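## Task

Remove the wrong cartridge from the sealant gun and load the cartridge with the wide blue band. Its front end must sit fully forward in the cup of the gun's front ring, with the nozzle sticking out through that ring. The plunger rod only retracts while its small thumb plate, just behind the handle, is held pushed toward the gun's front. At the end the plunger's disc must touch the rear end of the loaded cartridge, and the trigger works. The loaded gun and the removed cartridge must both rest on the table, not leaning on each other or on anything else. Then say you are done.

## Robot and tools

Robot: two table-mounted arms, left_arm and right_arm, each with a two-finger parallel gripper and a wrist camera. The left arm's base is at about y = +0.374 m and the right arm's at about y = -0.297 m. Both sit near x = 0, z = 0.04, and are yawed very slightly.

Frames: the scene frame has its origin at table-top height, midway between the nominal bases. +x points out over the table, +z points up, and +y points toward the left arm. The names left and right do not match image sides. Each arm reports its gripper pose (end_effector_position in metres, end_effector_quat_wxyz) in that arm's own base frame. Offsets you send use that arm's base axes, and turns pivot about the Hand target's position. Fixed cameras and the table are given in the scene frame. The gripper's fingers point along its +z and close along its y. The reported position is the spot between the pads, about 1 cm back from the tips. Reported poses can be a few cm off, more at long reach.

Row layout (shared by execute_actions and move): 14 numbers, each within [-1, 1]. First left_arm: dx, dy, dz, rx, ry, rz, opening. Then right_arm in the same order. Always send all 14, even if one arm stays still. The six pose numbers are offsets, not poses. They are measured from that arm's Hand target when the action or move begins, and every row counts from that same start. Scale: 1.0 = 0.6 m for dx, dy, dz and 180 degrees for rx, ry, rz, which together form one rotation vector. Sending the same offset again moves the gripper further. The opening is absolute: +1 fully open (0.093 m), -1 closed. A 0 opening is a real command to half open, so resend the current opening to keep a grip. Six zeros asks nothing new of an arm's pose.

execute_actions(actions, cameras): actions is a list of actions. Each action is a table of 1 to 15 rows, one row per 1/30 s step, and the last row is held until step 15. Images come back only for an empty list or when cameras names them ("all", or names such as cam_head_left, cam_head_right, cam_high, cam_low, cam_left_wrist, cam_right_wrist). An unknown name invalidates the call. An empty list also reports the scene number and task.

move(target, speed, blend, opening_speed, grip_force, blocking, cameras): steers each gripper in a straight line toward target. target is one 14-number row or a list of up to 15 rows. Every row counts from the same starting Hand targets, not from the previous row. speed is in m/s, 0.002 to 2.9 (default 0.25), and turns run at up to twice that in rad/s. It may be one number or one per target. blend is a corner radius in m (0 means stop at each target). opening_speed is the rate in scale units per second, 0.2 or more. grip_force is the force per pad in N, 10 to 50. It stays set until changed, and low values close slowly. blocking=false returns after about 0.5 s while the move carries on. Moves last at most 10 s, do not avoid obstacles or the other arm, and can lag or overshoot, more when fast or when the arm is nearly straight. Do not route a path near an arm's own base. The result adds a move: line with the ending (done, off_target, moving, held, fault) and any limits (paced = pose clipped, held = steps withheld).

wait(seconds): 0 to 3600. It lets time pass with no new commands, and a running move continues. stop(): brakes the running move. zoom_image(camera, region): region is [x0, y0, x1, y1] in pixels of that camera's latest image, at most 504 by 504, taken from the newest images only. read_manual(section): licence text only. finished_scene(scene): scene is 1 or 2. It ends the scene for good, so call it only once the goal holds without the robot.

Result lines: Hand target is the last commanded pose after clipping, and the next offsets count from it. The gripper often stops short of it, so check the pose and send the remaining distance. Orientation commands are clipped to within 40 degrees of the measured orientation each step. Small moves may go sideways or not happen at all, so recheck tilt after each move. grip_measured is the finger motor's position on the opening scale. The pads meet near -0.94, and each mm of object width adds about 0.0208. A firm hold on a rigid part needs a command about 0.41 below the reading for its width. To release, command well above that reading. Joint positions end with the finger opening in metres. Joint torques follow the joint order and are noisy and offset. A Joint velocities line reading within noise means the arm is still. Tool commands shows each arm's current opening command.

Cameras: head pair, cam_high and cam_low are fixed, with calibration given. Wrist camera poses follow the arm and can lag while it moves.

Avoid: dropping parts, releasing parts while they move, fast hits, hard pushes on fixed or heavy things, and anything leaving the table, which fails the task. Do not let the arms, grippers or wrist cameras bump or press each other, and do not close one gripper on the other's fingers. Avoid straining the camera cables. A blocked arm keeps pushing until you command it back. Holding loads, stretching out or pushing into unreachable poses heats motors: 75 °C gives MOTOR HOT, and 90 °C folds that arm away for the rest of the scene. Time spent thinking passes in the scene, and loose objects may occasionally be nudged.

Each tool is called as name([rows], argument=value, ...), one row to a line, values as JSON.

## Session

execute_actions(actions=[])

zoom_image(camera="cam_head_right", region=[120, 180, 540, 460])

Scene clock: 0.00 s.
left_arm: end_effector_position=(+0.3803, +0.0197, +0.0853) grip_measured=+1.000 end_effector_quat_wxyz=(+0.562, -0.084, +0.823, +0.000) | right_arm: end_effector_position=(+0.3827, -0.0487, +0.1001) grip_measured=+1.000 end_effector_quat_wxyz=(+0.565, +0.083, +0.809, -0.138)
Joint positions: left_arm=[0.017 1.514 0.344 0.791 -0.079 -0.133 0.093] | right_arm=[0.02 1.517 0.38 0.786 0.342 -0.015 0.093]
Joint velocities: within noise
Joint torques (N m): no reading
Heat: left arm: 30 °C; right arm: 29 °C.
Hand target: left_arm +0.3828, +0.0197, +0.0904; +0.568, -0.084, +0.819, +0.000 | right_arm +0.3859, -0.0488, +0.1075; +0.574, +0.085, +0.803, -0.137
Tool commands: left_gripper/opening=+1.0 right_gripper/opening=+1.0
camera_calibration:
cam_left_wrist: T_world_to_cam=[[0.14567, -0.9855, 0.087, -0.04204], [-0.71766, -0.16579, -0.67637, 0.37098], [0.68099, 0.03609, -0.7314, -0.11054]] pos_world=[0.34763, 0.02407, 0.17373]
cam_right_wrist: T_world_to_cam=[[-0.31194, -0.94051, 0.13469, 0.05956], [-0.7199, 0.14145, -0.67951, 0.38439], [0.62003, -0.30893, -0.7212, -0.09514]] pos_world=[0.35429, -0.02775, 0.18456]

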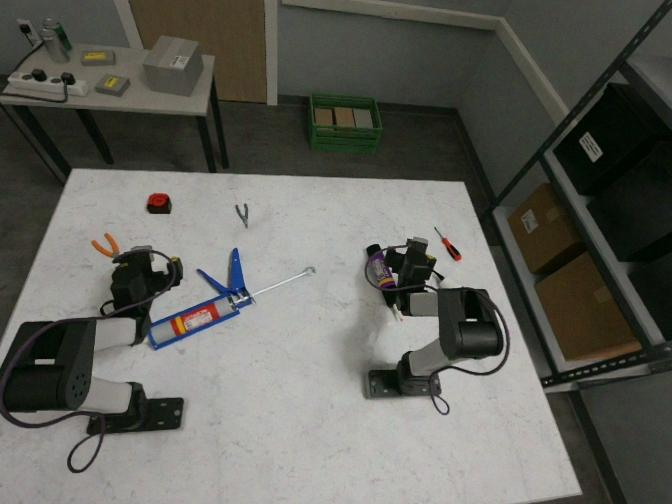

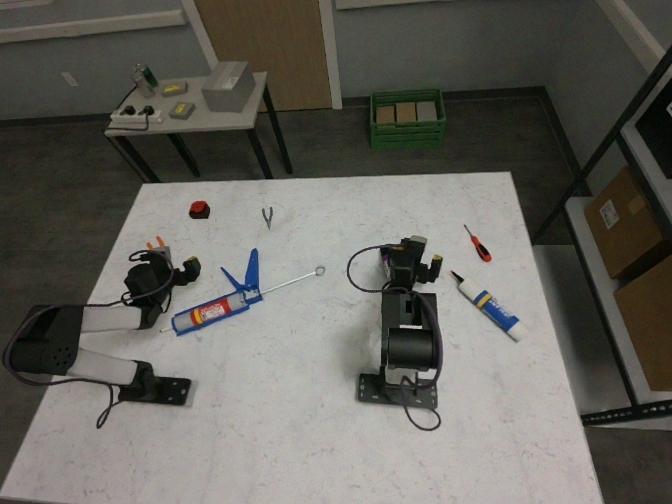

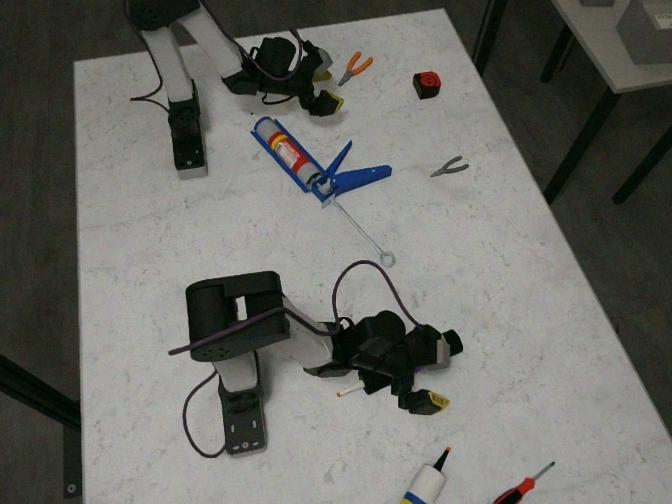

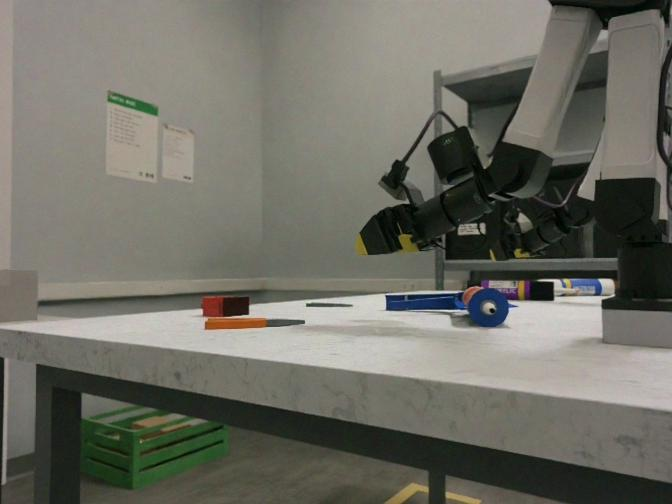

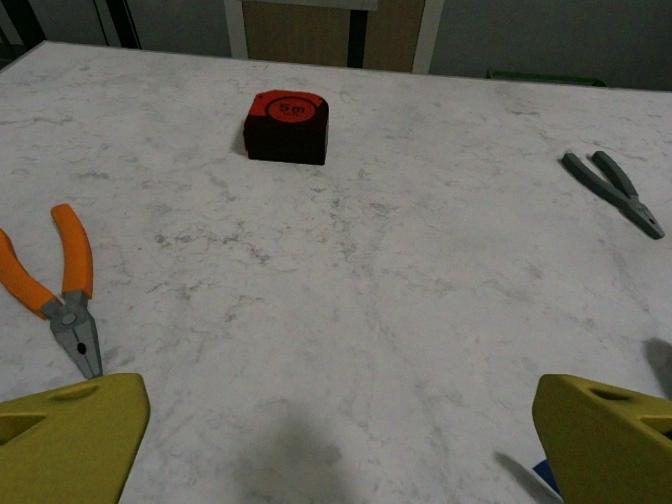

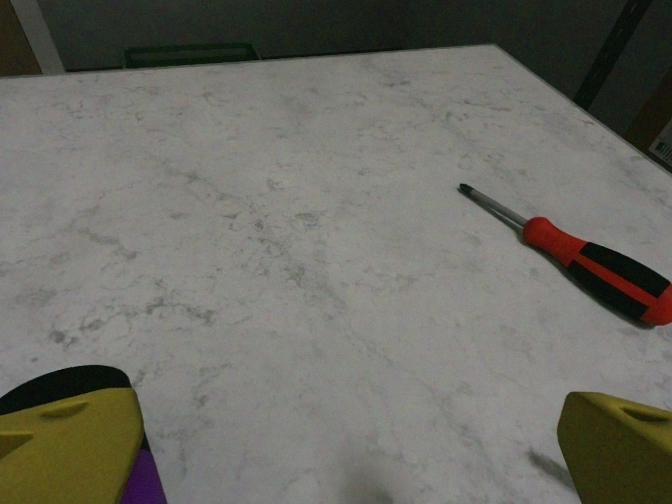

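Scaled by 1.200 from the camera's image (finer frame: 960x720).

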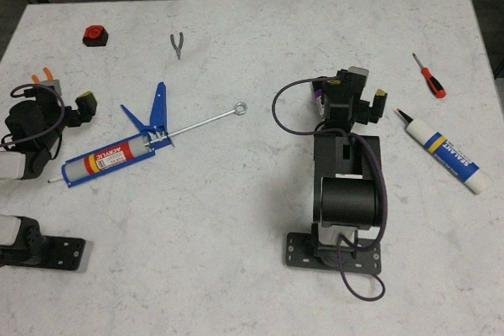

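move([
  [0, 0, 0.15, 0, 0, 0, 0, 0, 0, 0.1, 0, 0, 0, 0.2],
  [-0.121, -0.383, 0.1, -0.0833, 0.3759, 0.0645, -0.5, -0.005, 0.507, -0.04, 0.293, 0.292, -0.245, 0.2],
], speed=0.4, blend=[0.03,0], cameras=["cam_left_wrist","cam_right_wrist","cam_high"])

Scene clock: 28.40 s.
left_arm: end_effector_position=(+0.3089, -0.2041, +0.1500) grip_measured=-0.498 end_effector_quat_wxyz=(+0.005, -0.214, +0.977, +0.005) | right_arm: end_effector_position=(+0.3820, +0.2541, +0.0816) grip_measured=+0.203 end_effector_quat_wxyz=(+0.005, +0.521, +0.854, +0.000)
Joint positions: left_arm=[-0.59 1.961 1.859 -1.469 -0.013 -1.021 0.021] | right_arm=[0.59 2.356 2.21 -1.421 0.009 1.686 0.055]
Joint torques (N m): left_arm=[-0.64 -9.81 8.9 0.22 0.19 -0.04] | right_arm=[0.06 -12.19 7.97 0.09 0.04 0.21]
Heat: left arm: 33 °C; right arm: 31 °C.
Hand target: left_arm +0.3102, -0.2100, +0.1503; +0.000, -0.216, +0.976, +0.000 | right_arm +0.3829, +0.2554, +0.0833; +0.001, +0.526, +0.851, -0.001
Off the commanded pose: left_arm 0.006 m, 1 deg | right_arm 0.002 m, 1 deg.
move: done
cam_left_wrist: T_world_to_cam=[[0.41467, -0.90982, -0.01653, -0.30996], [-0.8232, -0.38281, 0.41929, 0.15036], [-0.38781, -0.16026, -0.9077, 0.30995]] pos_world=[0.37251, -0.17478, 0.21318]
cam_right_wrist: T_world_to_cam=[[-0.89034, -0.45492, 0.0184, 0.45366], [-0.39666, 0.79489, 0.45914, -0.05397], [-0.2235, 0.40149, -0.88817, 0.14082]] pos_world=[0.41398, 0.19274, 0.14151]
Images, in order (width x height): cam_high 672x504, cam_left_wrist 672x504, cam_right_wrist 672x504.

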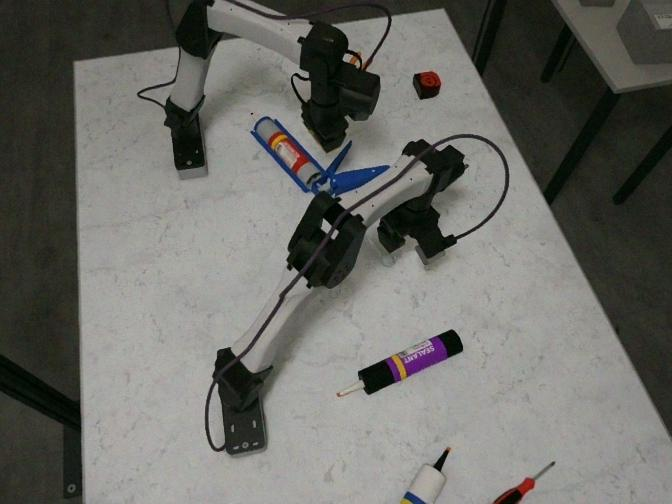

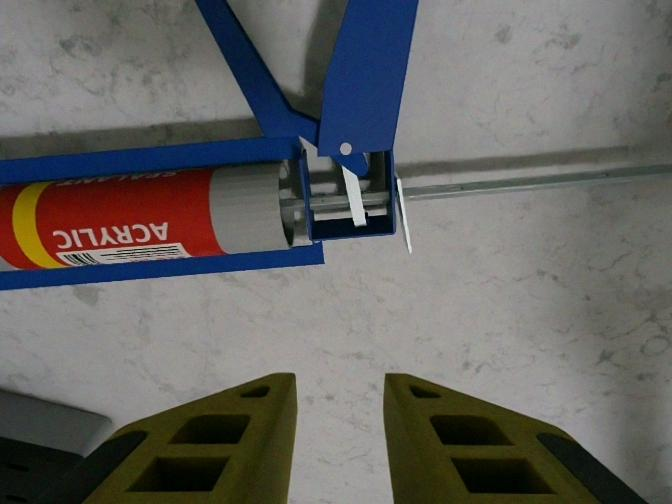

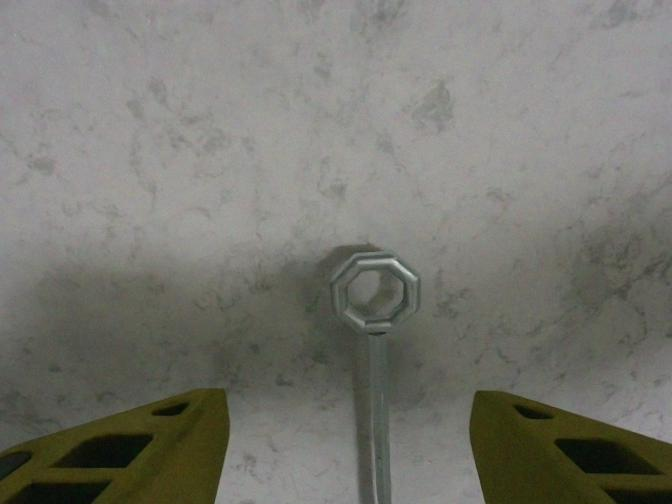

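move(target=[0.015, -0.043, -0.183, 0, 0, 0.028, -0.55, -0.031, 0.0145, -0.11, 0, 0, 0.018, 0.2], speed=0.2, cameras=["cam_left_wrist","cam_right_wrist"])

Scene clock: 44.13 s.
left_arm: end_effector_position=(+0.3230, -0.2319, +0.0486) grip_measured=-0.548 end_effector_quat_wxyz=(+0.008, -0.258, +0.966, -0.002) | right_arm: end_effector_position=(+0.3636, +0.2591, +0.0100) grip_measured=+0.203 end_effector_quat_wxyz=(-0.003, +0.506, +0.862, -0.016)
Joint positions: left_arm=[-0.627 2.076 1.622 -1.103 -0.01 -1.15 0.019] | right_arm=[0.622 2.356 1.925 -1.172 0.008 1.684 0.055]
Joint torques (N m): left_arm=[-1.03 -11.08 5.71 0.39 0.15 -0.04] | right_arm=[0.64 -15.73 4.14 0.46 0.05 0.05]
Heat: left arm: 35 °C; right arm: 34 °C.
Hand target: left_arm +0.3191, -0.2359, +0.0405; +0.000, -0.259, +0.966, +0.000 | right_arm +0.3643, +0.2640, +0.0173; +0.001, +0.501, +0.865, -0.001
Off the commanded pose: left_arm 0.010 m, 1 deg | right_arm 0.009 m, 2 deg.
move: done
cam_left_wrist: T_world_to_cam=[[0.49618, -0.86822, -0.00067, -0.36021], [-0.78935, -0.45143, 0.41611, 0.16717], [-0.36158, -0.20593, -0.90931, 0.1999]] pos_world=[0.38296, -0.19611, 0.11197]
cam_right_wrist: T_world_to_cam=[[-0.87311, -0.48442, 0.05487, 0.44188], [-0.40978, 0.79019, 0.45572, -0.02634], [-0.26412, 0.37541, -0.88843, 0.09273]] pos_world=[0.39951, 0.20006, 0.07014]

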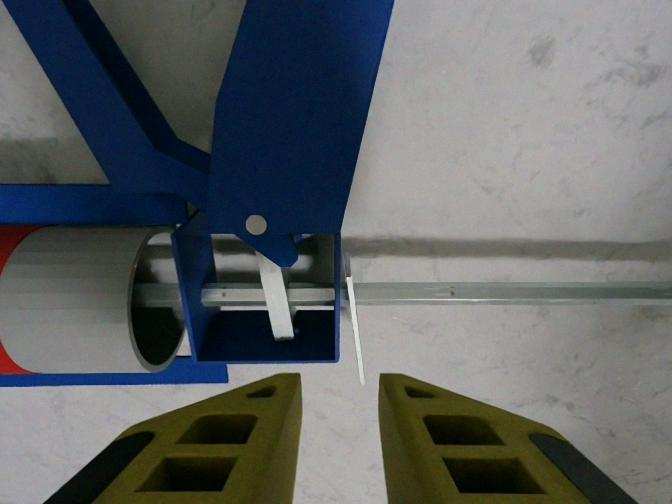

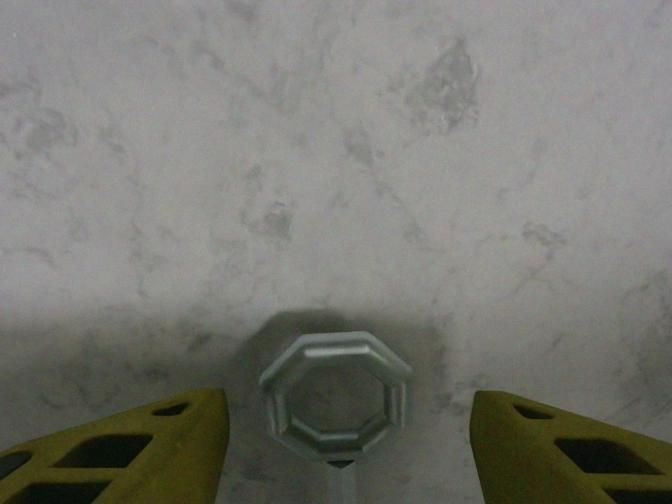

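move([
  [-0.0133, -0.012, 0, 0, 0, 0, -0.55, -0.0085, 0.022, 0, 0, 0, 0, 0.2],
  [-0.0133, -0.012, -0.05, 0, 0, 0, -0.55, -0.0085, 0.022, -0.049, 0, 0, 0, 0.2],
], speed=0.1, cameras=["cam_left_wrist","cam_right_wrist"])

Scene clock: 61.77 s.
left_arm: end_effector_position=(+0.3150, -0.2405, +0.0184) grip_measured=-0.548 end_effector_quat_wxyz=(+0.008, -0.257, +0.966, -0.002) | right_arm: end_effector_position=(+0.3611, +0.2754, -0.0033) grip_measured=+0.203 end_effector_quat_wxyz=(+0.004, +0.499, +0.867, +0.001)
Joint positions: left_arm=[-0.656 2.103 1.539 -0.993 -0.01 -1.177 0.019] | right_arm=[0.654 2.363 1.884 -1.087 0.007 1.699 0.055]
Joint torques (N m): left_arm=[-0.76 -11.18 5.55 0.42 0.15 -0.04] | right_arm=[0.49 -12.21 4.21 0.56 0.06 0.21]
Heat: left arm: 39 °C; right arm: 40 °C.
Hand target: left_arm +0.3113, -0.2430, +0.0105; +0.000, -0.259, +0.966, +0.000 | right_arm +0.3592, +0.2772, -0.0120; +0.001, +0.501, +0.865, -0.001
Off the commanded pose: left_arm 0.009 m, 1 deg | right_arm 0.009 m, 0 deg.
move: done
cam_left_wrist: T_world_to_cam=[[0.49419, -0.86935, -0.00063, -0.36335], [-0.79023, -0.44951, 0.41652, 0.17026], [-0.36238, -0.20534, -0.90913, 0.1682]] pos_world=[0.37506, -0.20481, 0.08177]
cam_right_wrist: T_world_to_cam=[[-0.8659, -0.49989, 0.01815, 0.44985], [-0.43635, 0.77258, 0.46122, -0.01971], [-0.24458, 0.39145, -0.8871, 0.06266]] pos_world=[0.39625, 0.21557, 0.05651]

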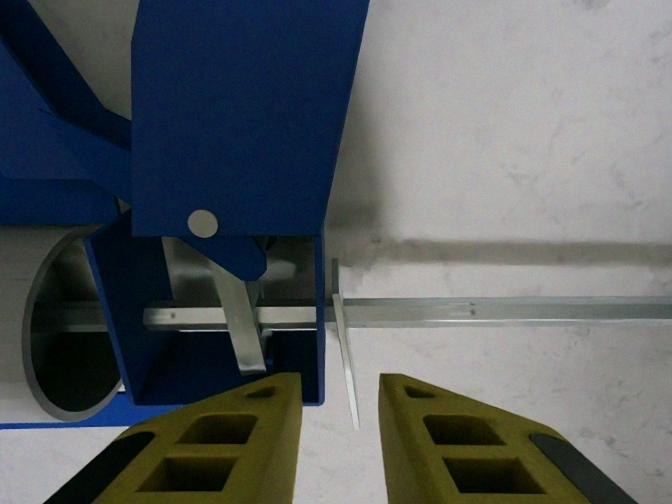

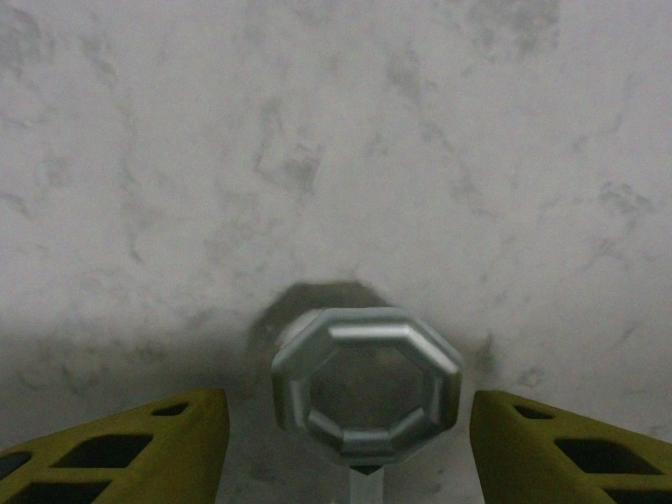

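move([
  [0.0045, 0.0025, 0, 0, 0, 0, -0.55, -0.005, 0.003, 0, 0, 0, 0, 0.2],
  [0.0045, 0.0025, -0.0265, 0, 0, 0, -0.55, -0.005, 0.003, -0.018, 0, 0, 0, 0.2],
  [0.0045, 0.0025, -0.0265, 0, 0, 0, -0.55, -0.005, 0.003, -0.018, 0, 0, 0, -1],
], speed=0.1, cameras=["cam_left_wrist","cam_right_wrist"])

Scene clock: 78.73 s.
left_arm: end_effector_position=(+0.3181, -0.2421, +0.0058) grip_measured=-0.548 end_effector_quat_wxyz=(+0.012, -0.258, +0.966, -0.006) | right_arm: end_effector_position=(+0.3589, +0.2763, -0.0131) grip_measured=-0.399 end_effector_quat_wxyz=(+0.004, +0.499, +0.866, +0.001)
Joint positions: left_arm=[-0.656 2.123 1.517 -0.941 -0.012 -1.177 0.019] | right_arm=[0.658 2.369 1.853 -1.05 0.006 1.704 0.026]
Joint torques (N m): left_arm=[-0.18 -10.69 5.2 0.44 0.17 0.04] | right_arm=[0.69 -11.96 4.15 0.58 0.06 0.24]
Heat: left arm: 41 °C; right arm: 41 °C.
Hand target: left_arm +0.3140, -0.2415, -0.0054; +0.000, -0.259, +0.966, +0.000 | right_arm +0.3561, +0.2790, -0.0229; +0.001, +0.501, +0.865, -0.001
Off the commanded pose: left_arm 0.012 m, 2 deg | right_arm 0.010 m, 0 deg.
move: off_target (left_arm); target 3's new opening was sent with right_arm's hand 0.011 m and 1 deg from that target
cam_left_wrist: T_world_to_cam=[[0.49481, -0.86896, 0.00798, -0.36639], [-0.79386, -0.44827, 0.4109, 0.1788], [-0.35348, -0.20966, -0.91164, 0.15369]] pos_world=[0.37756, -0.20601, 0.06956]
cam_right_wrist: T_world_to_cam=[[-0.86628, -0.49923, 0.01792, 0.44854], [-0.43566, 0.77254, 0.46193, -0.01702], [-0.24445, 0.39236, -0.88673, 0.05276]] pos_world=[0.39405, 0.21638, 0.04661]

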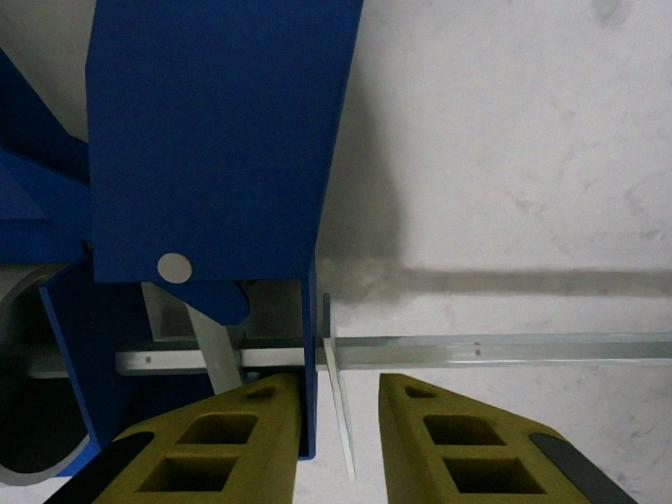

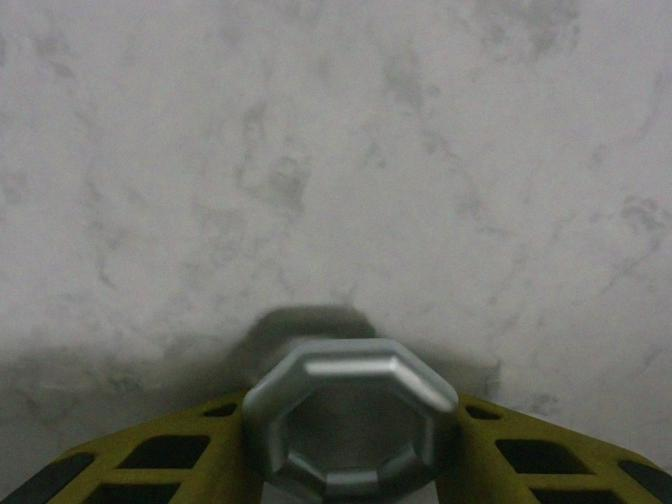

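move([
  [0, 0, 0.025, 0, 0, 0, -0.53, 0, 0, 0, 0, 0, 0, -1],
  [-0.005, 0.009, 0.025, 0, 0, 0, -0.53, 0, 0, 0, 0, 0, 0, -1],
  [-0.005, 0.009, -0.002, 0, 0, 0, -0.53, 0, 0, 0, 0, 0, 0, -1],
], speed=0.1, cameras=["cam_left_wrist"])

Scene clock: 87.17 s.
left_arm: end_effector_position=(+0.3179, -0.2400, +0.0013) grip_measured=-0.532 end_effector_quat_wxyz=(+0.013, -0.260, +0.966, -0.006) | right_arm: end_effector_position=(+0.3588, +0.2763, -0.0133) grip_measured=-0.383 end_effector_quat_wxyz=(+0.004, +0.499, +0.866, +0.001)
Joint positions: left_arm=[-0.652 2.123 1.498 -0.92 -0.012 -1.177 0.02] | right_arm=[0.658 2.369 1.853 -1.05 0.006 1.704 0.027]
Joint torques (N m): left_arm=[0.05 -12.37 3.88 0.4 0.16 0.1] | right_arm=[0.7 -12 4.16 0.59 0.06 0.23]
Heat: left arm: 41 °C; right arm: 41 °C.
Hand target: left_arm +0.3110, -0.2361, -0.0066; +0.000, -0.259, +0.966, +0.000 | right_arm +0.3561, +0.2790, -0.0229; +0.001, +0.501, +0.865, -0.001
Off the commanded pose: left_arm 0.011 m, 2 deg | right_arm 0.010 m, 0 deg.
move: off_target (left_arm)
cam_left_wrist: T_world_to_cam=[[0.49815, -0.86704, 0.00936, -0.36512], [-0.79261, -0.45095, 0.41038, 0.18034], [-0.3516, -0.21185, -0.91187, 0.14887]] pos_world=[0.37716, -0.20371, 0.06516]

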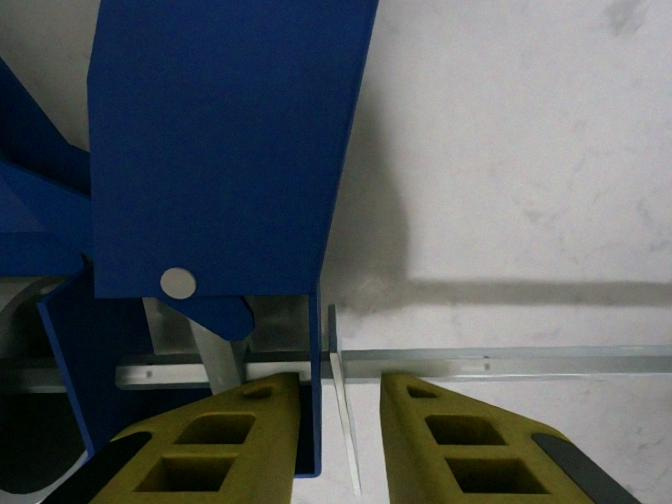

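move([
  [0, 0, 0, 0, 0, 0, -1, 0, 0, 0, 0, 0, 0, -1],
  [-0.005, 0.012, 0, 0, 0, 0, -1, 0.055, -0.1, 0, 0, 0, 0, -1],
], speed=0.1, cameras=["cam_left_wrist","cam_right_wrist"])

Scene clock: 95.97 s.
left_arm: end_effector_position=(+0.3203, -0.2432, +0.0004) grip_measured=-0.977 end_effector_quat_wxyz=(+0.020, -0.256, +0.966, -0.024) | right_arm: end_effector_position=(+0.3676, +0.2650, -0.0139) grip_measured=-0.383 end_effector_quat_wxyz=(-0.052, +0.486, +0.872, +0.037)
Joint positions: left_arm=[-0.65 2.106 1.467 -0.869 -0.001 -1.168 0] | right_arm=[0.578 2.358 1.826 -1.022 -0.126 1.596 0.027]
Joint torques (N m): left_arm=[0.75 -12.86 3.49 0.08 0.07 0.11] | right_arm=[-4.52 -13.34 3.14 0.38 1.21 -0.2]
Heat: left arm: 41 °C; right arm: 41 °C.
Hand target: left_arm +0.3079, -0.2289, -0.0066; +0.000, -0.259, +0.966, +0.000 | right_arm +0.3893, +0.2190, -0.0228; +0.001, +0.501, +0.865, -0.001
Off the commanded pose: left_arm 0.020 m, 4 deg | right_arm 0.052 m, 8 deg.
move: off_target (left_arm, right_arm)
cam_left_wrist: T_world_to_cam=[[0.49079, -0.87, 0.04716, -0.36744], [-0.80529, -0.43229, 0.40576, 0.18975], [-0.33262, -0.23712, -0.91276, 0.13597]] pos_world=[0.37837, -0.20541, 0.06444]
cam_right_wrist: T_world_to_cam=[[-0.8506, -0.52572, 0.01009, 0.45161], [-0.4254, 0.69931, 0.57445, 0.0131], [-0.30906, 0.48433, -0.81848, 0.05896]] pos_world=[0.40794, 0.19971, 0.03618]

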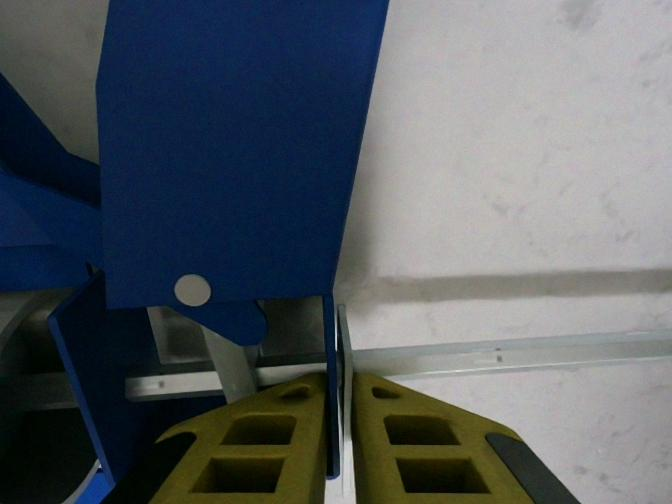

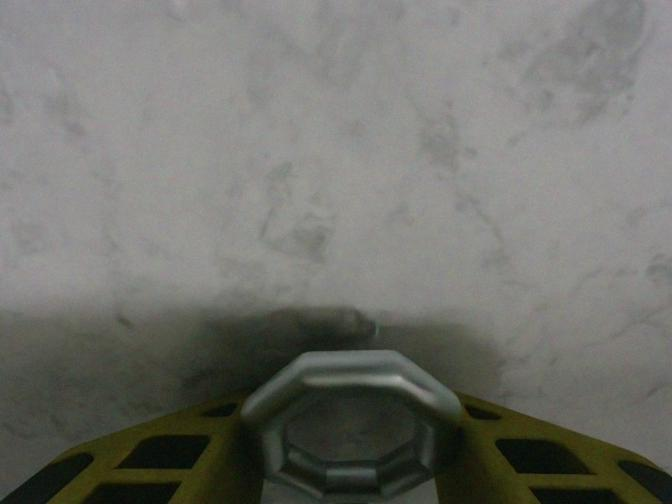

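move(target=[-0.016, 0.03, 0, 0, 0, 0, -1, 0.045, -0.09, 0, 0, 0, 0, -1], speed=0.1, cameras=["cam_left_wrist","cam_right_wrist"])

zoom_image(camera="cam_left_wrist", region=[130, 260, 530, 504])

Scene clock: 104.57 s.
left_arm: end_effector_position=(+0.3231, -0.2540, +0.0007) grip_measured=-0.977 end_effector_quat_wxyz=(+0.032, -0.253, +0.964, -0.073) | right_arm: end_effector_position=(+0.3856, +0.2346, -0.0139) grip_measured=-0.382 end_effector_quat_wxyz=(-0.081, +0.476, +0.874, +0.061)
Joint positions: left_arm=[-0.65 2.063 1.389 -0.742 0.04 -1.167 0] | right_arm=[0.471 2.358 1.818 -1.021 -0.202 1.47 0.027]
Joint torques (N m): left_arm=[2.56 -13.93 2.77 -0.74 -0.28 0.33] | right_arm=[-6.5 -13.55 3.99 0.24 1.82 -0.28]
Heat: left arm: 42 °C; right arm: 41 °C.
Hand target: left_arm +0.2984, -0.2110, -0.0065; +0.000, -0.259, +0.966, +0.000 | right_arm +0.4162, +0.1651, -0.0228; +0.001, +0.501, +0.865, -0.001
Off the commanded pose: left_arm 0.050 m, 9 deg | right_arm 0.076 m, 12 deg.
move: off_target (left_arm, right_arm)
cam_left_wrist: T_world_to_cam=[[0.48123, -0.86407, 0.14763, -0.3737], [-0.82729, -0.392, 0.4024, 0.20456], [-0.28984, -0.31578, -0.90348, 0.10075]] pos_world=[0.37827, -0.21091, 0.06388]
cam_right_wrist: T_world_to_cam=[[-0.84051, -0.54177, -0.00546, 0.45058], [-0.42213, 0.64852, 0.63343, 0.05344], [-0.33964, 0.53471, -0.77378, 0.07982]] pos_world=[0.42839, 0.16678, 0.03037]

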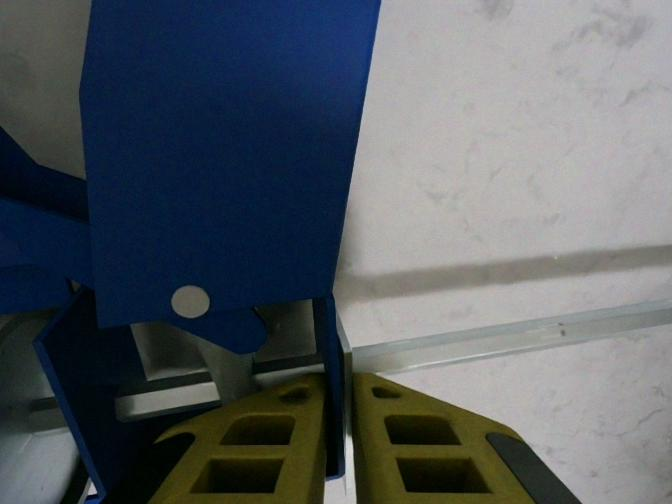

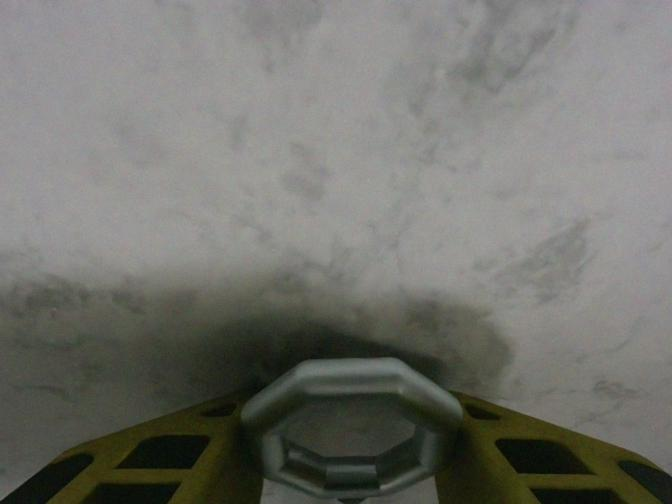

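Scaled by 1.260 from the camera's image (finer frame: 960x720).

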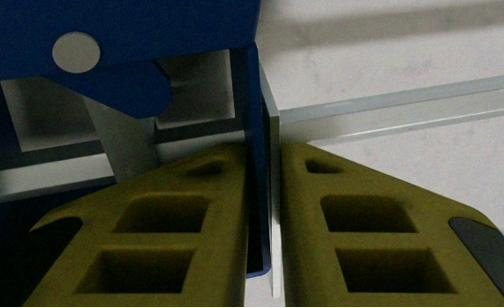

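move(target=[0, 0, 0, 0, 0, 0, -1, 0.035, -0.085, 0, 0, 0, 0, -1], speed=0.1, cameras=["cam_left_wrist"])

Scene clock: 108.87 s.
left_arm: end_effector_position=(+0.3292, -0.2693, +0.0028) grip_measured=-0.977 end_effector_quat_wxyz=(+0.031, -0.247, +0.962, -0.113) | right_arm: end_effector_position=(+0.3973, +0.2009, -0.0117) grip_measured=-0.382 end_effector_quat_wxyz=(-0.106, +0.476, +0.870, +0.077)
Joint positions: left_arm=[-0.65 2.063 1.384 -0.675 0.091 -1.161 0] | right_arm=[0.37 2.358 1.817 -1.05 -0.262 1.368 0.027]
Joint torques (N m): left_arm=[2.41 -14.28 3.38 -1.25 -0.72 0.32] | right_arm=[-7.98 -13.19 5.44 0.29 2.31 -0.43]
Heat: left arm: 44 °C; right arm: 42 °C.
Hand target: left_arm +0.2983, -0.2109, -0.0067; +0.000, -0.259, +0.966, +0.000 | right_arm +0.4372, +0.1141, -0.0228; +0.001, +0.501, +0.865, -0.001
Off the commanded pose: left_arm 0.067 m, 13 deg | right_arm 0.096 m, 15 deg.
move: off_target (right_arm)
cam_left_wrist: T_world_to_cam=[[0.46518, -0.85656, 0.22342, -0.38305], [-0.84076, -0.34854, 0.41429, 0.2189], [-0.27699, -0.38056, -0.8823, 0.0778]] pos_world=[0.38377, -0.2222, 0.06353]

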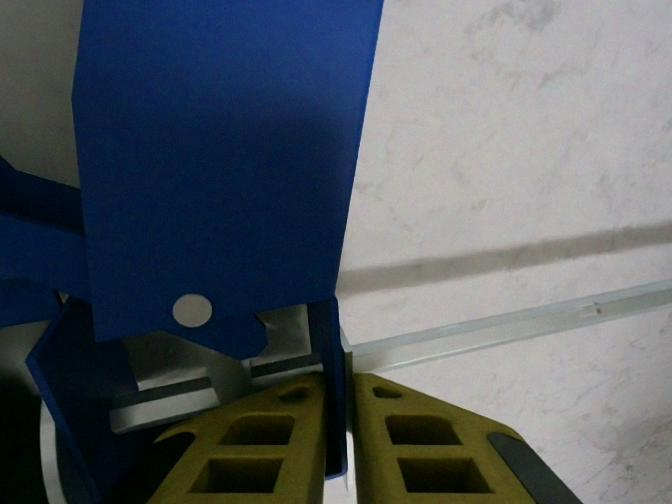

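move(target=[-0.01, 0.02, 0, 0, 0, 0, -1, 0.03, -0.065, 0, 0, 0, 0, -1], speed=0.1, cameras=["cam_left_wrist"])

Scene clock: 117.50 s.
left_arm: end_effector_position=(+0.3325, -0.2816, +0.0032) grip_measured=-0.977 end_effector_quat_wxyz=(+0.035, -0.234, +0.960, -0.153) | right_arm: end_effector_position=(+0.3995, +0.1833, -0.0075) grip_measured=-0.381 end_effector_quat_wxyz=(-0.139, +0.472, +0.865, +0.100)
Joint positions: left_arm=[-0.65 2.052 1.347 -0.581 0.138 -1.147 0] | right_arm=[0.302 2.358 1.817 -1.081 -0.34 1.292 0.027]
Joint torques (N m): left_arm=[3.49 -16.55 1.87 -1.74 -1.09 0.36] | right_arm=[-10.02 -12.16 8.2 0.26 2.93 -0.52]
Heat: left arm: 47 °C; right arm: 42 °C.
Hand target: left_arm +0.2923, -0.1989, -0.0066; +0.000, -0.259, +0.966, +0.000 | right_arm +0.4553, +0.0750, -0.0228; +0.001, +0.501, +0.865, -0.001
Off the commanded pose: left_arm 0.092 m, 18 deg | right_arm 0.123 m, 20 deg.
move: off_target (left_arm, right_arm)
cam_left_wrist: T_world_to_cam=[[0.43558, -0.84835, 0.30096, -0.38331], [-0.86132, -0.29567, 0.41318, 0.23886], [-0.26154, -0.4392, -0.85948, 0.05273]] pos_world=[0.38649, -0.2314, 0.06199]

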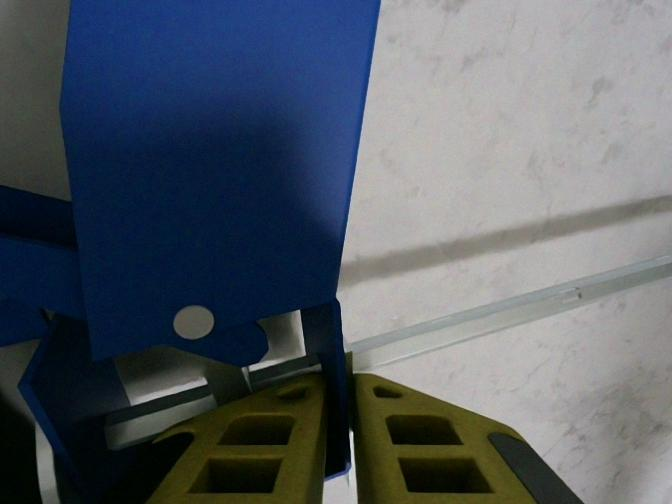

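move([
  [0.063, -0.118, 0, 0, 0, 0, -1, -0.09, 0.18, 0, 0, 0, 0, -1],
  [0.063, -0.118, 0, 0, 0, 0, -0.4, -0.09, 0.18, 0, 0, 0, 0, 0.3],
  [0.063, -0.118, 0.2, 0, 0, 0, -0.4, -0.09, 0.18, 0.25, 0, 0, 0, 0.3],
  [-0.045, 0.068, 0.16, 0, 0, -0.5, 0.35, -0.25, -0.3, 0.25, 0, 0, 0.4, 0.3],
  [-0.045, 0.068, 0.14, 0, 0, -0.5, 0.35, -0.353, -0.617, 0.188, 0, 0, 0.55, 0.3],
], speed=0.5, blend=[0,0,0.03,0.03,0], cameras=["cam_left_wrist","cam_right_wrist","cam_high"])

Scene clock: 160.23 s.
left_arm: end_effector_position=(+0.2645, -0.1584, +0.0739) grip_measured=+0.348 end_effector_quat_wxyz=(-0.011, +0.500, +0.866, +0.007) | right_arm: end_effector_position=(+0.2399, -0.2908, +0.0864) grip_measured=+0.297 end_effector_quat_wxyz=(-0.009, -0.332, +0.943, +0.001)
Joint positions: left_arm=[-0.547 1.753 1.285 -1.125 -0.013 0.5 0.062] | right_arm=[-0.874 1.992 1.65 -1.236 0.017 -1.55 0.059]
Joint torques (N m): left_arm=[0.73 -11.12 5.5 0.38 0.27 0.18] | right_arm=[-0.5 -9.55 7.95 0.21 -0.18 0.01]
Heat: left arm: 57 °C; right arm: 42 °C.
Hand target: left_arm +0.2654, -0.1581, +0.0774; +0.000, +0.500, +0.866, +0.000 | right_arm +0.2434, -0.2951, +0.0900; +0.001, -0.333, +0.943, +0.000
Off the commanded pose: left_arm 0.004 m, 1 deg | right_arm 0.007 m, 1 deg.
move: done; blend cut to 0 m at target 4; target 2's new opening was sent with left_arm's hand 0.017 m and 5 deg from that target
cam_left_wrist: T_world_to_cam=[[-0.86773, -0.49693, -0.01065, 0.15299], [-0.44739, 0.77152, 0.45232, 0.2442], [-0.21655, 0.39726, -0.89179, 0.27283]] pos_world=[0.30109, -0.22077, 0.13448]
cam_right_wrist: T_world_to_cam=[[0.62474, -0.78067, 0.01613, -0.37883], [-0.68927, -0.54166, 0.48116, 0.00023], [-0.36689, -0.31172, -0.87649, 0.15806]] pos_world=[0.29482, -0.24634, 0.14454]
Images, in order (width x height): cam_high 672x504, cam_left_wrist 672x504, cam_right_wrist 672x504.

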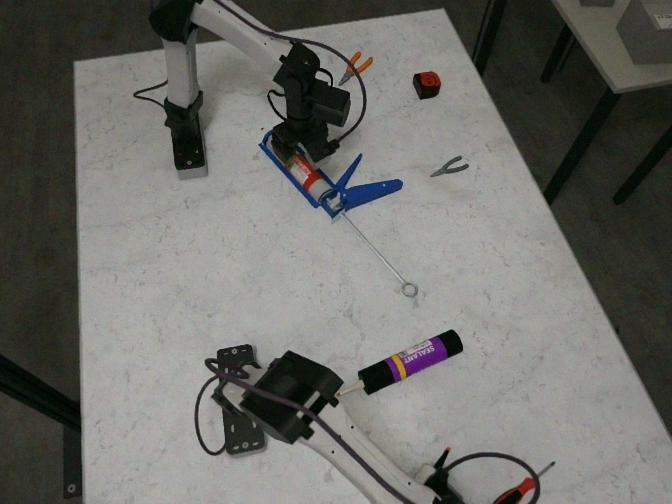

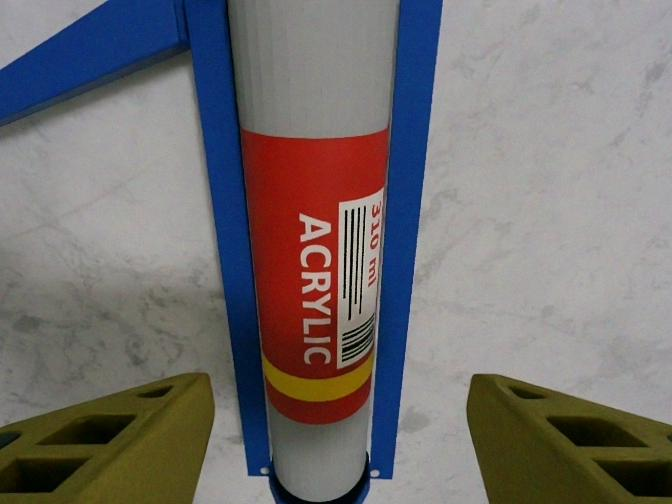

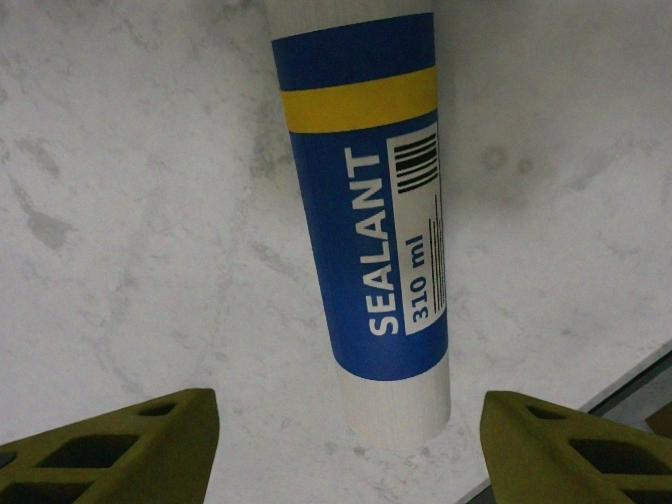

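move([
  [0.0135, 0.008, -0.05, 0, 0, 0, 0.3, 0.017, -0.021, 0, 0, 0, 0.018, 0.3],
  [0.0135, 0.008, -0.132, 0, 0, 0, 0.3, 0.017, -0.021, -0.187, 0, 0, 0.018, 0.3],
  [0.0135, 0.008, -0.132, 0, 0, 0, -0.55, 0.017, -0.021, -0.187, 0, 0, 0.018, -0.5],
], speed=0.15, cameras=["cam_left_wrist","cam_right_wrist"])

Scene clock: 182.50 s.
left_arm: end_effector_position=(+0.2742, -0.1549, +0.0046) grip_measured=-0.261 end_effector_quat_wxyz=(+0.005, +0.499, +0.866, +0.005) | right_arm: end_effector_position=(+0.2553, -0.3088, -0.0146) grip_measured=-0.129 end_effector_quat_wxyz=(-0.006, -0.361, +0.933, -0.006)
Joint positions: left_arm=[-0.519 1.843 1.103 -0.82 -0.01 0.526 0.033] | right_arm=[-0.874 2.17 1.505 -0.899 0.015 -1.612 0.039]
Joint torques (N m): left_arm=[0.65 -8.05 5.18 0.46 0.24 0.17] | right_arm=[-0.53 -10.45 3.93 0.56 -0.16 0.05]
Heat: left arm: 50 °C; right arm: 40 °C.
Hand target: left_arm +0.2735, -0.1533, -0.0018; +0.000, +0.500, +0.866, +0.000 | right_arm +0.2536, -0.3077, -0.0223; +0.001, -0.359, +0.933, +0.000
Off the commanded pose: left_arm 0.007 m, 1 deg | right_arm 0.008 m, 1 deg.
move: done
cam_left_wrist: T_world_to_cam=[[-0.86694, -0.49785, -0.02344, 0.16219], [-0.45926, 0.77971, 0.4256, 0.2818], [-0.19361, 0.37973, -0.90461, 0.20275]] pos_world=[0.30929, -0.21596, 0.06728]
cam_right_wrist: T_world_to_cam=[[0.6709, -0.74091, 0.0308, -0.40012], [-0.6602, -0.57787, 0.4798, 0.03104], [-0.33769, -0.34223, -0.87684, 0.05271]] pos_world=[0.30673, -0.26048, 0.04365]

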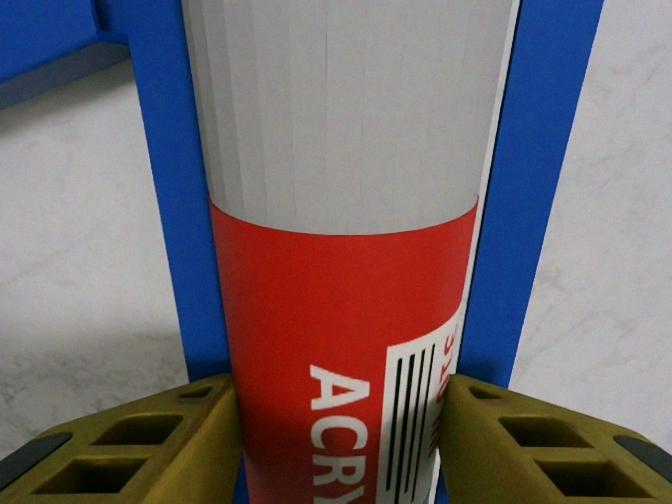

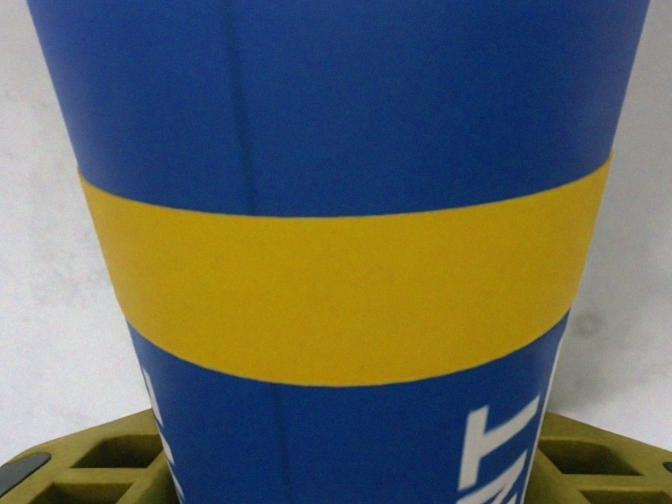

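move([
  [0, 0, 0.033, -0.034, -0.0195, 0, -0.55, 0, 0, 0, 0, 0, 0, -0.5],
  [-0.002, 0.004, 0.08, -0.086, -0.05, 0, -0.55, 0, 0, 0.2, 0, 0, 0, -0.5],
  [0.083, -0.145, 0.15, -0.086, -0.05, 0, -0.55, 0, 0, 0.28, 0, 0, 0, -0.5],
  [0.083, -0.145, 0.33, -0.086, -0.05, 0, -0.55, 0, 0, 0.28, 0, 0, 0, -0.5],
], speed=[0.08,0.08,0.1,0.2], blend=[0.01,0.005,0.01,0], cameras=["cam_low","cam_head_right"])

move(target=[-0.1725, -0.331, -0.13, 0.086, 0.05, 0, -0.55, 0, 0, 0, 0, 0, 0, -0.5], speed=0.25, cameras=["cam_low","cam_head_right","cam_left_wrist"])

Scene clock: 214.47 s.
left_arm: end_effector_position=(+0.3163, -0.2333, +0.1797) grip_measured=-0.237 end_effector_quat_wxyz=(+0.107, +0.493, +0.860, -0.079) | right_arm: end_effector_position=(+0.2529, -0.3060, +0.1257) grip_measured=-0.119 end_effector_quat_wxyz=(-0.013, -0.361, +0.933, +0.015)
Joint positions: left_arm=[-0.573 1.842 1.787 -1.291 0.146 0.452 0.034] | right_arm=[-0.874 2.107 1.976 -1.476 0.015 -1.612 0.04]
Joint torques (N m): left_arm=[-0.9 -11.32 11.1 0.82 0.15 0] | right_arm=[-0.51 -13.81 8.91 -0.1 -0.15 0.04]
Heat: left arm: 45 °C; right arm: 39 °C.
Hand target: left_arm +0.3233, -0.2404, +0.1962; +0.135, +0.494, +0.856, -0.078 | right_arm +0.2536, -0.3077, +0.1458; +0.001, -0.359, +0.933, +0.000
Off the commanded pose: left_arm 0.019 m, 3 deg | right_arm 0.020 m, 2 deg.
move: off_target (left_arm, right_arm)
Images, in order (width x height): cam_head_right 672x504, cam_low 672x504.

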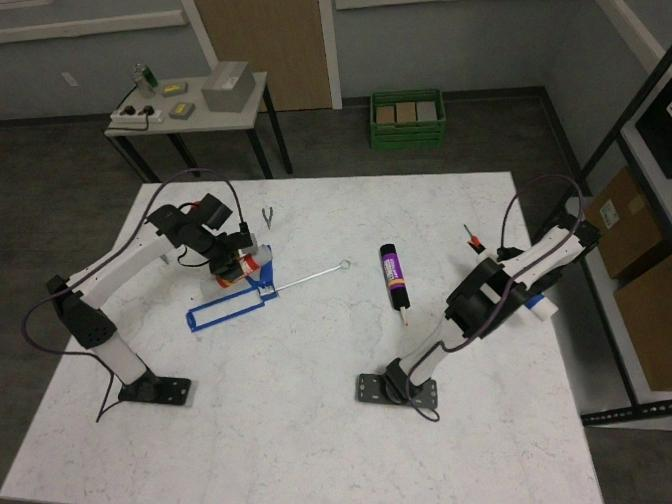

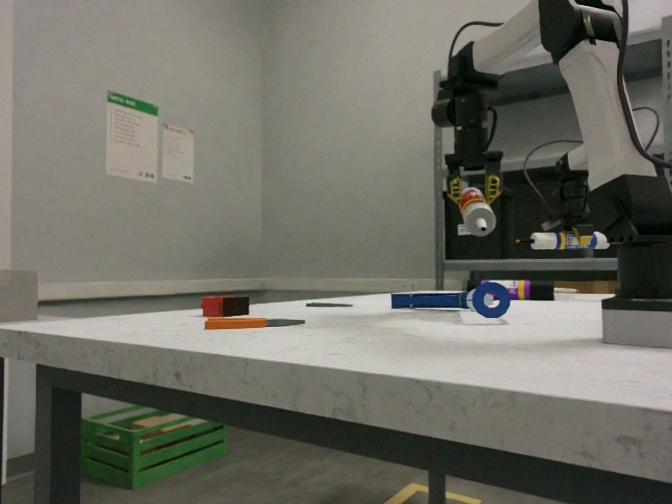

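Scene clock: 216.47 s.
left_arm: end_effector_position=(+0.2142, -0.4374, +0.1063) grip_measured=-0.237 end_effector_quat_wxyz=(+0.024, +0.506, +0.862, -0.024) | right_arm: end_effector_position=(+0.2529, -0.3060, +0.1257) grip_measured=-0.119 end_effector_quat_wxyz=(-0.013, -0.361, +0.933, +0.015)
Joint positions: left_arm=[-1.111 2.493 2.556 -1.568 0.014 -0.05 0.034] | right_arm=[-0.874 2.107 1.976 -1.476 0.015 -1.612 0.04]
Joint torques (N m): left_arm=[0.21 -16.51 10.17 0.29 -0.01 -0.02] | right_arm=[-0.51 -13.81 8.9 -0.1 -0.15 0.04]
Heat: left arm: 46 °C; right arm: 39 °C.
Hand target: left_arm +0.2197, -0.4389, +0.1182; +0.000, +0.500, +0.866, +0.000 | right_arm +0.2536, -0.3077, +0.1458; +0.001, -0.359, +0.933, +0.000
Off the commanded pose: left_arm 0.013 m, 4 deg | right_arm 0.020 m, 2 deg.
joint sent to its limit (left arm) — joint 4 (wrist pitch), lower limit. The joint targets are off in orientation, not in position.
move: off_target (left_arm)
cam_left_wrist: T_world_to_cam=[[-0.87468, -0.48465, 0.00736, -0.02406], [-0.44782, 0.81384, 0.37031, 0.44967], [-0.18546, 0.32061, -0.92888, 0.36539]] pos_world=[0.24809, -0.49477, 0.17306]
Images, in order (width x height): cam_head_right 672x504, cam_low 672x504, cam_left_wrist 672x504.

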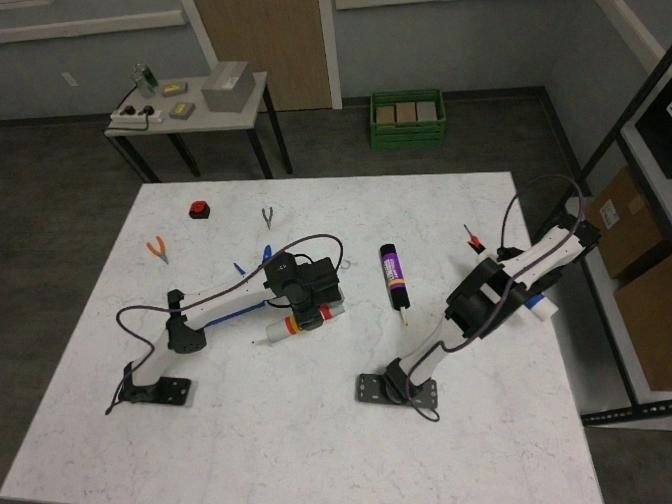

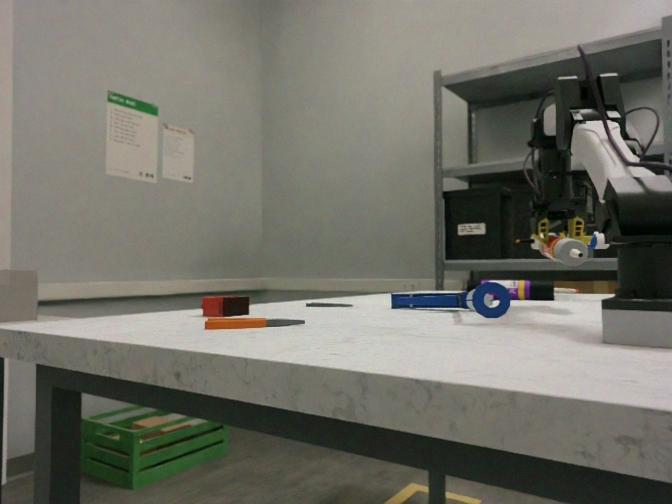

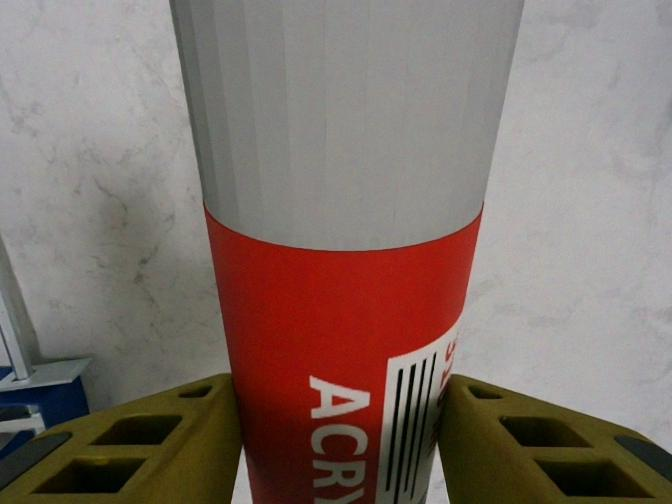

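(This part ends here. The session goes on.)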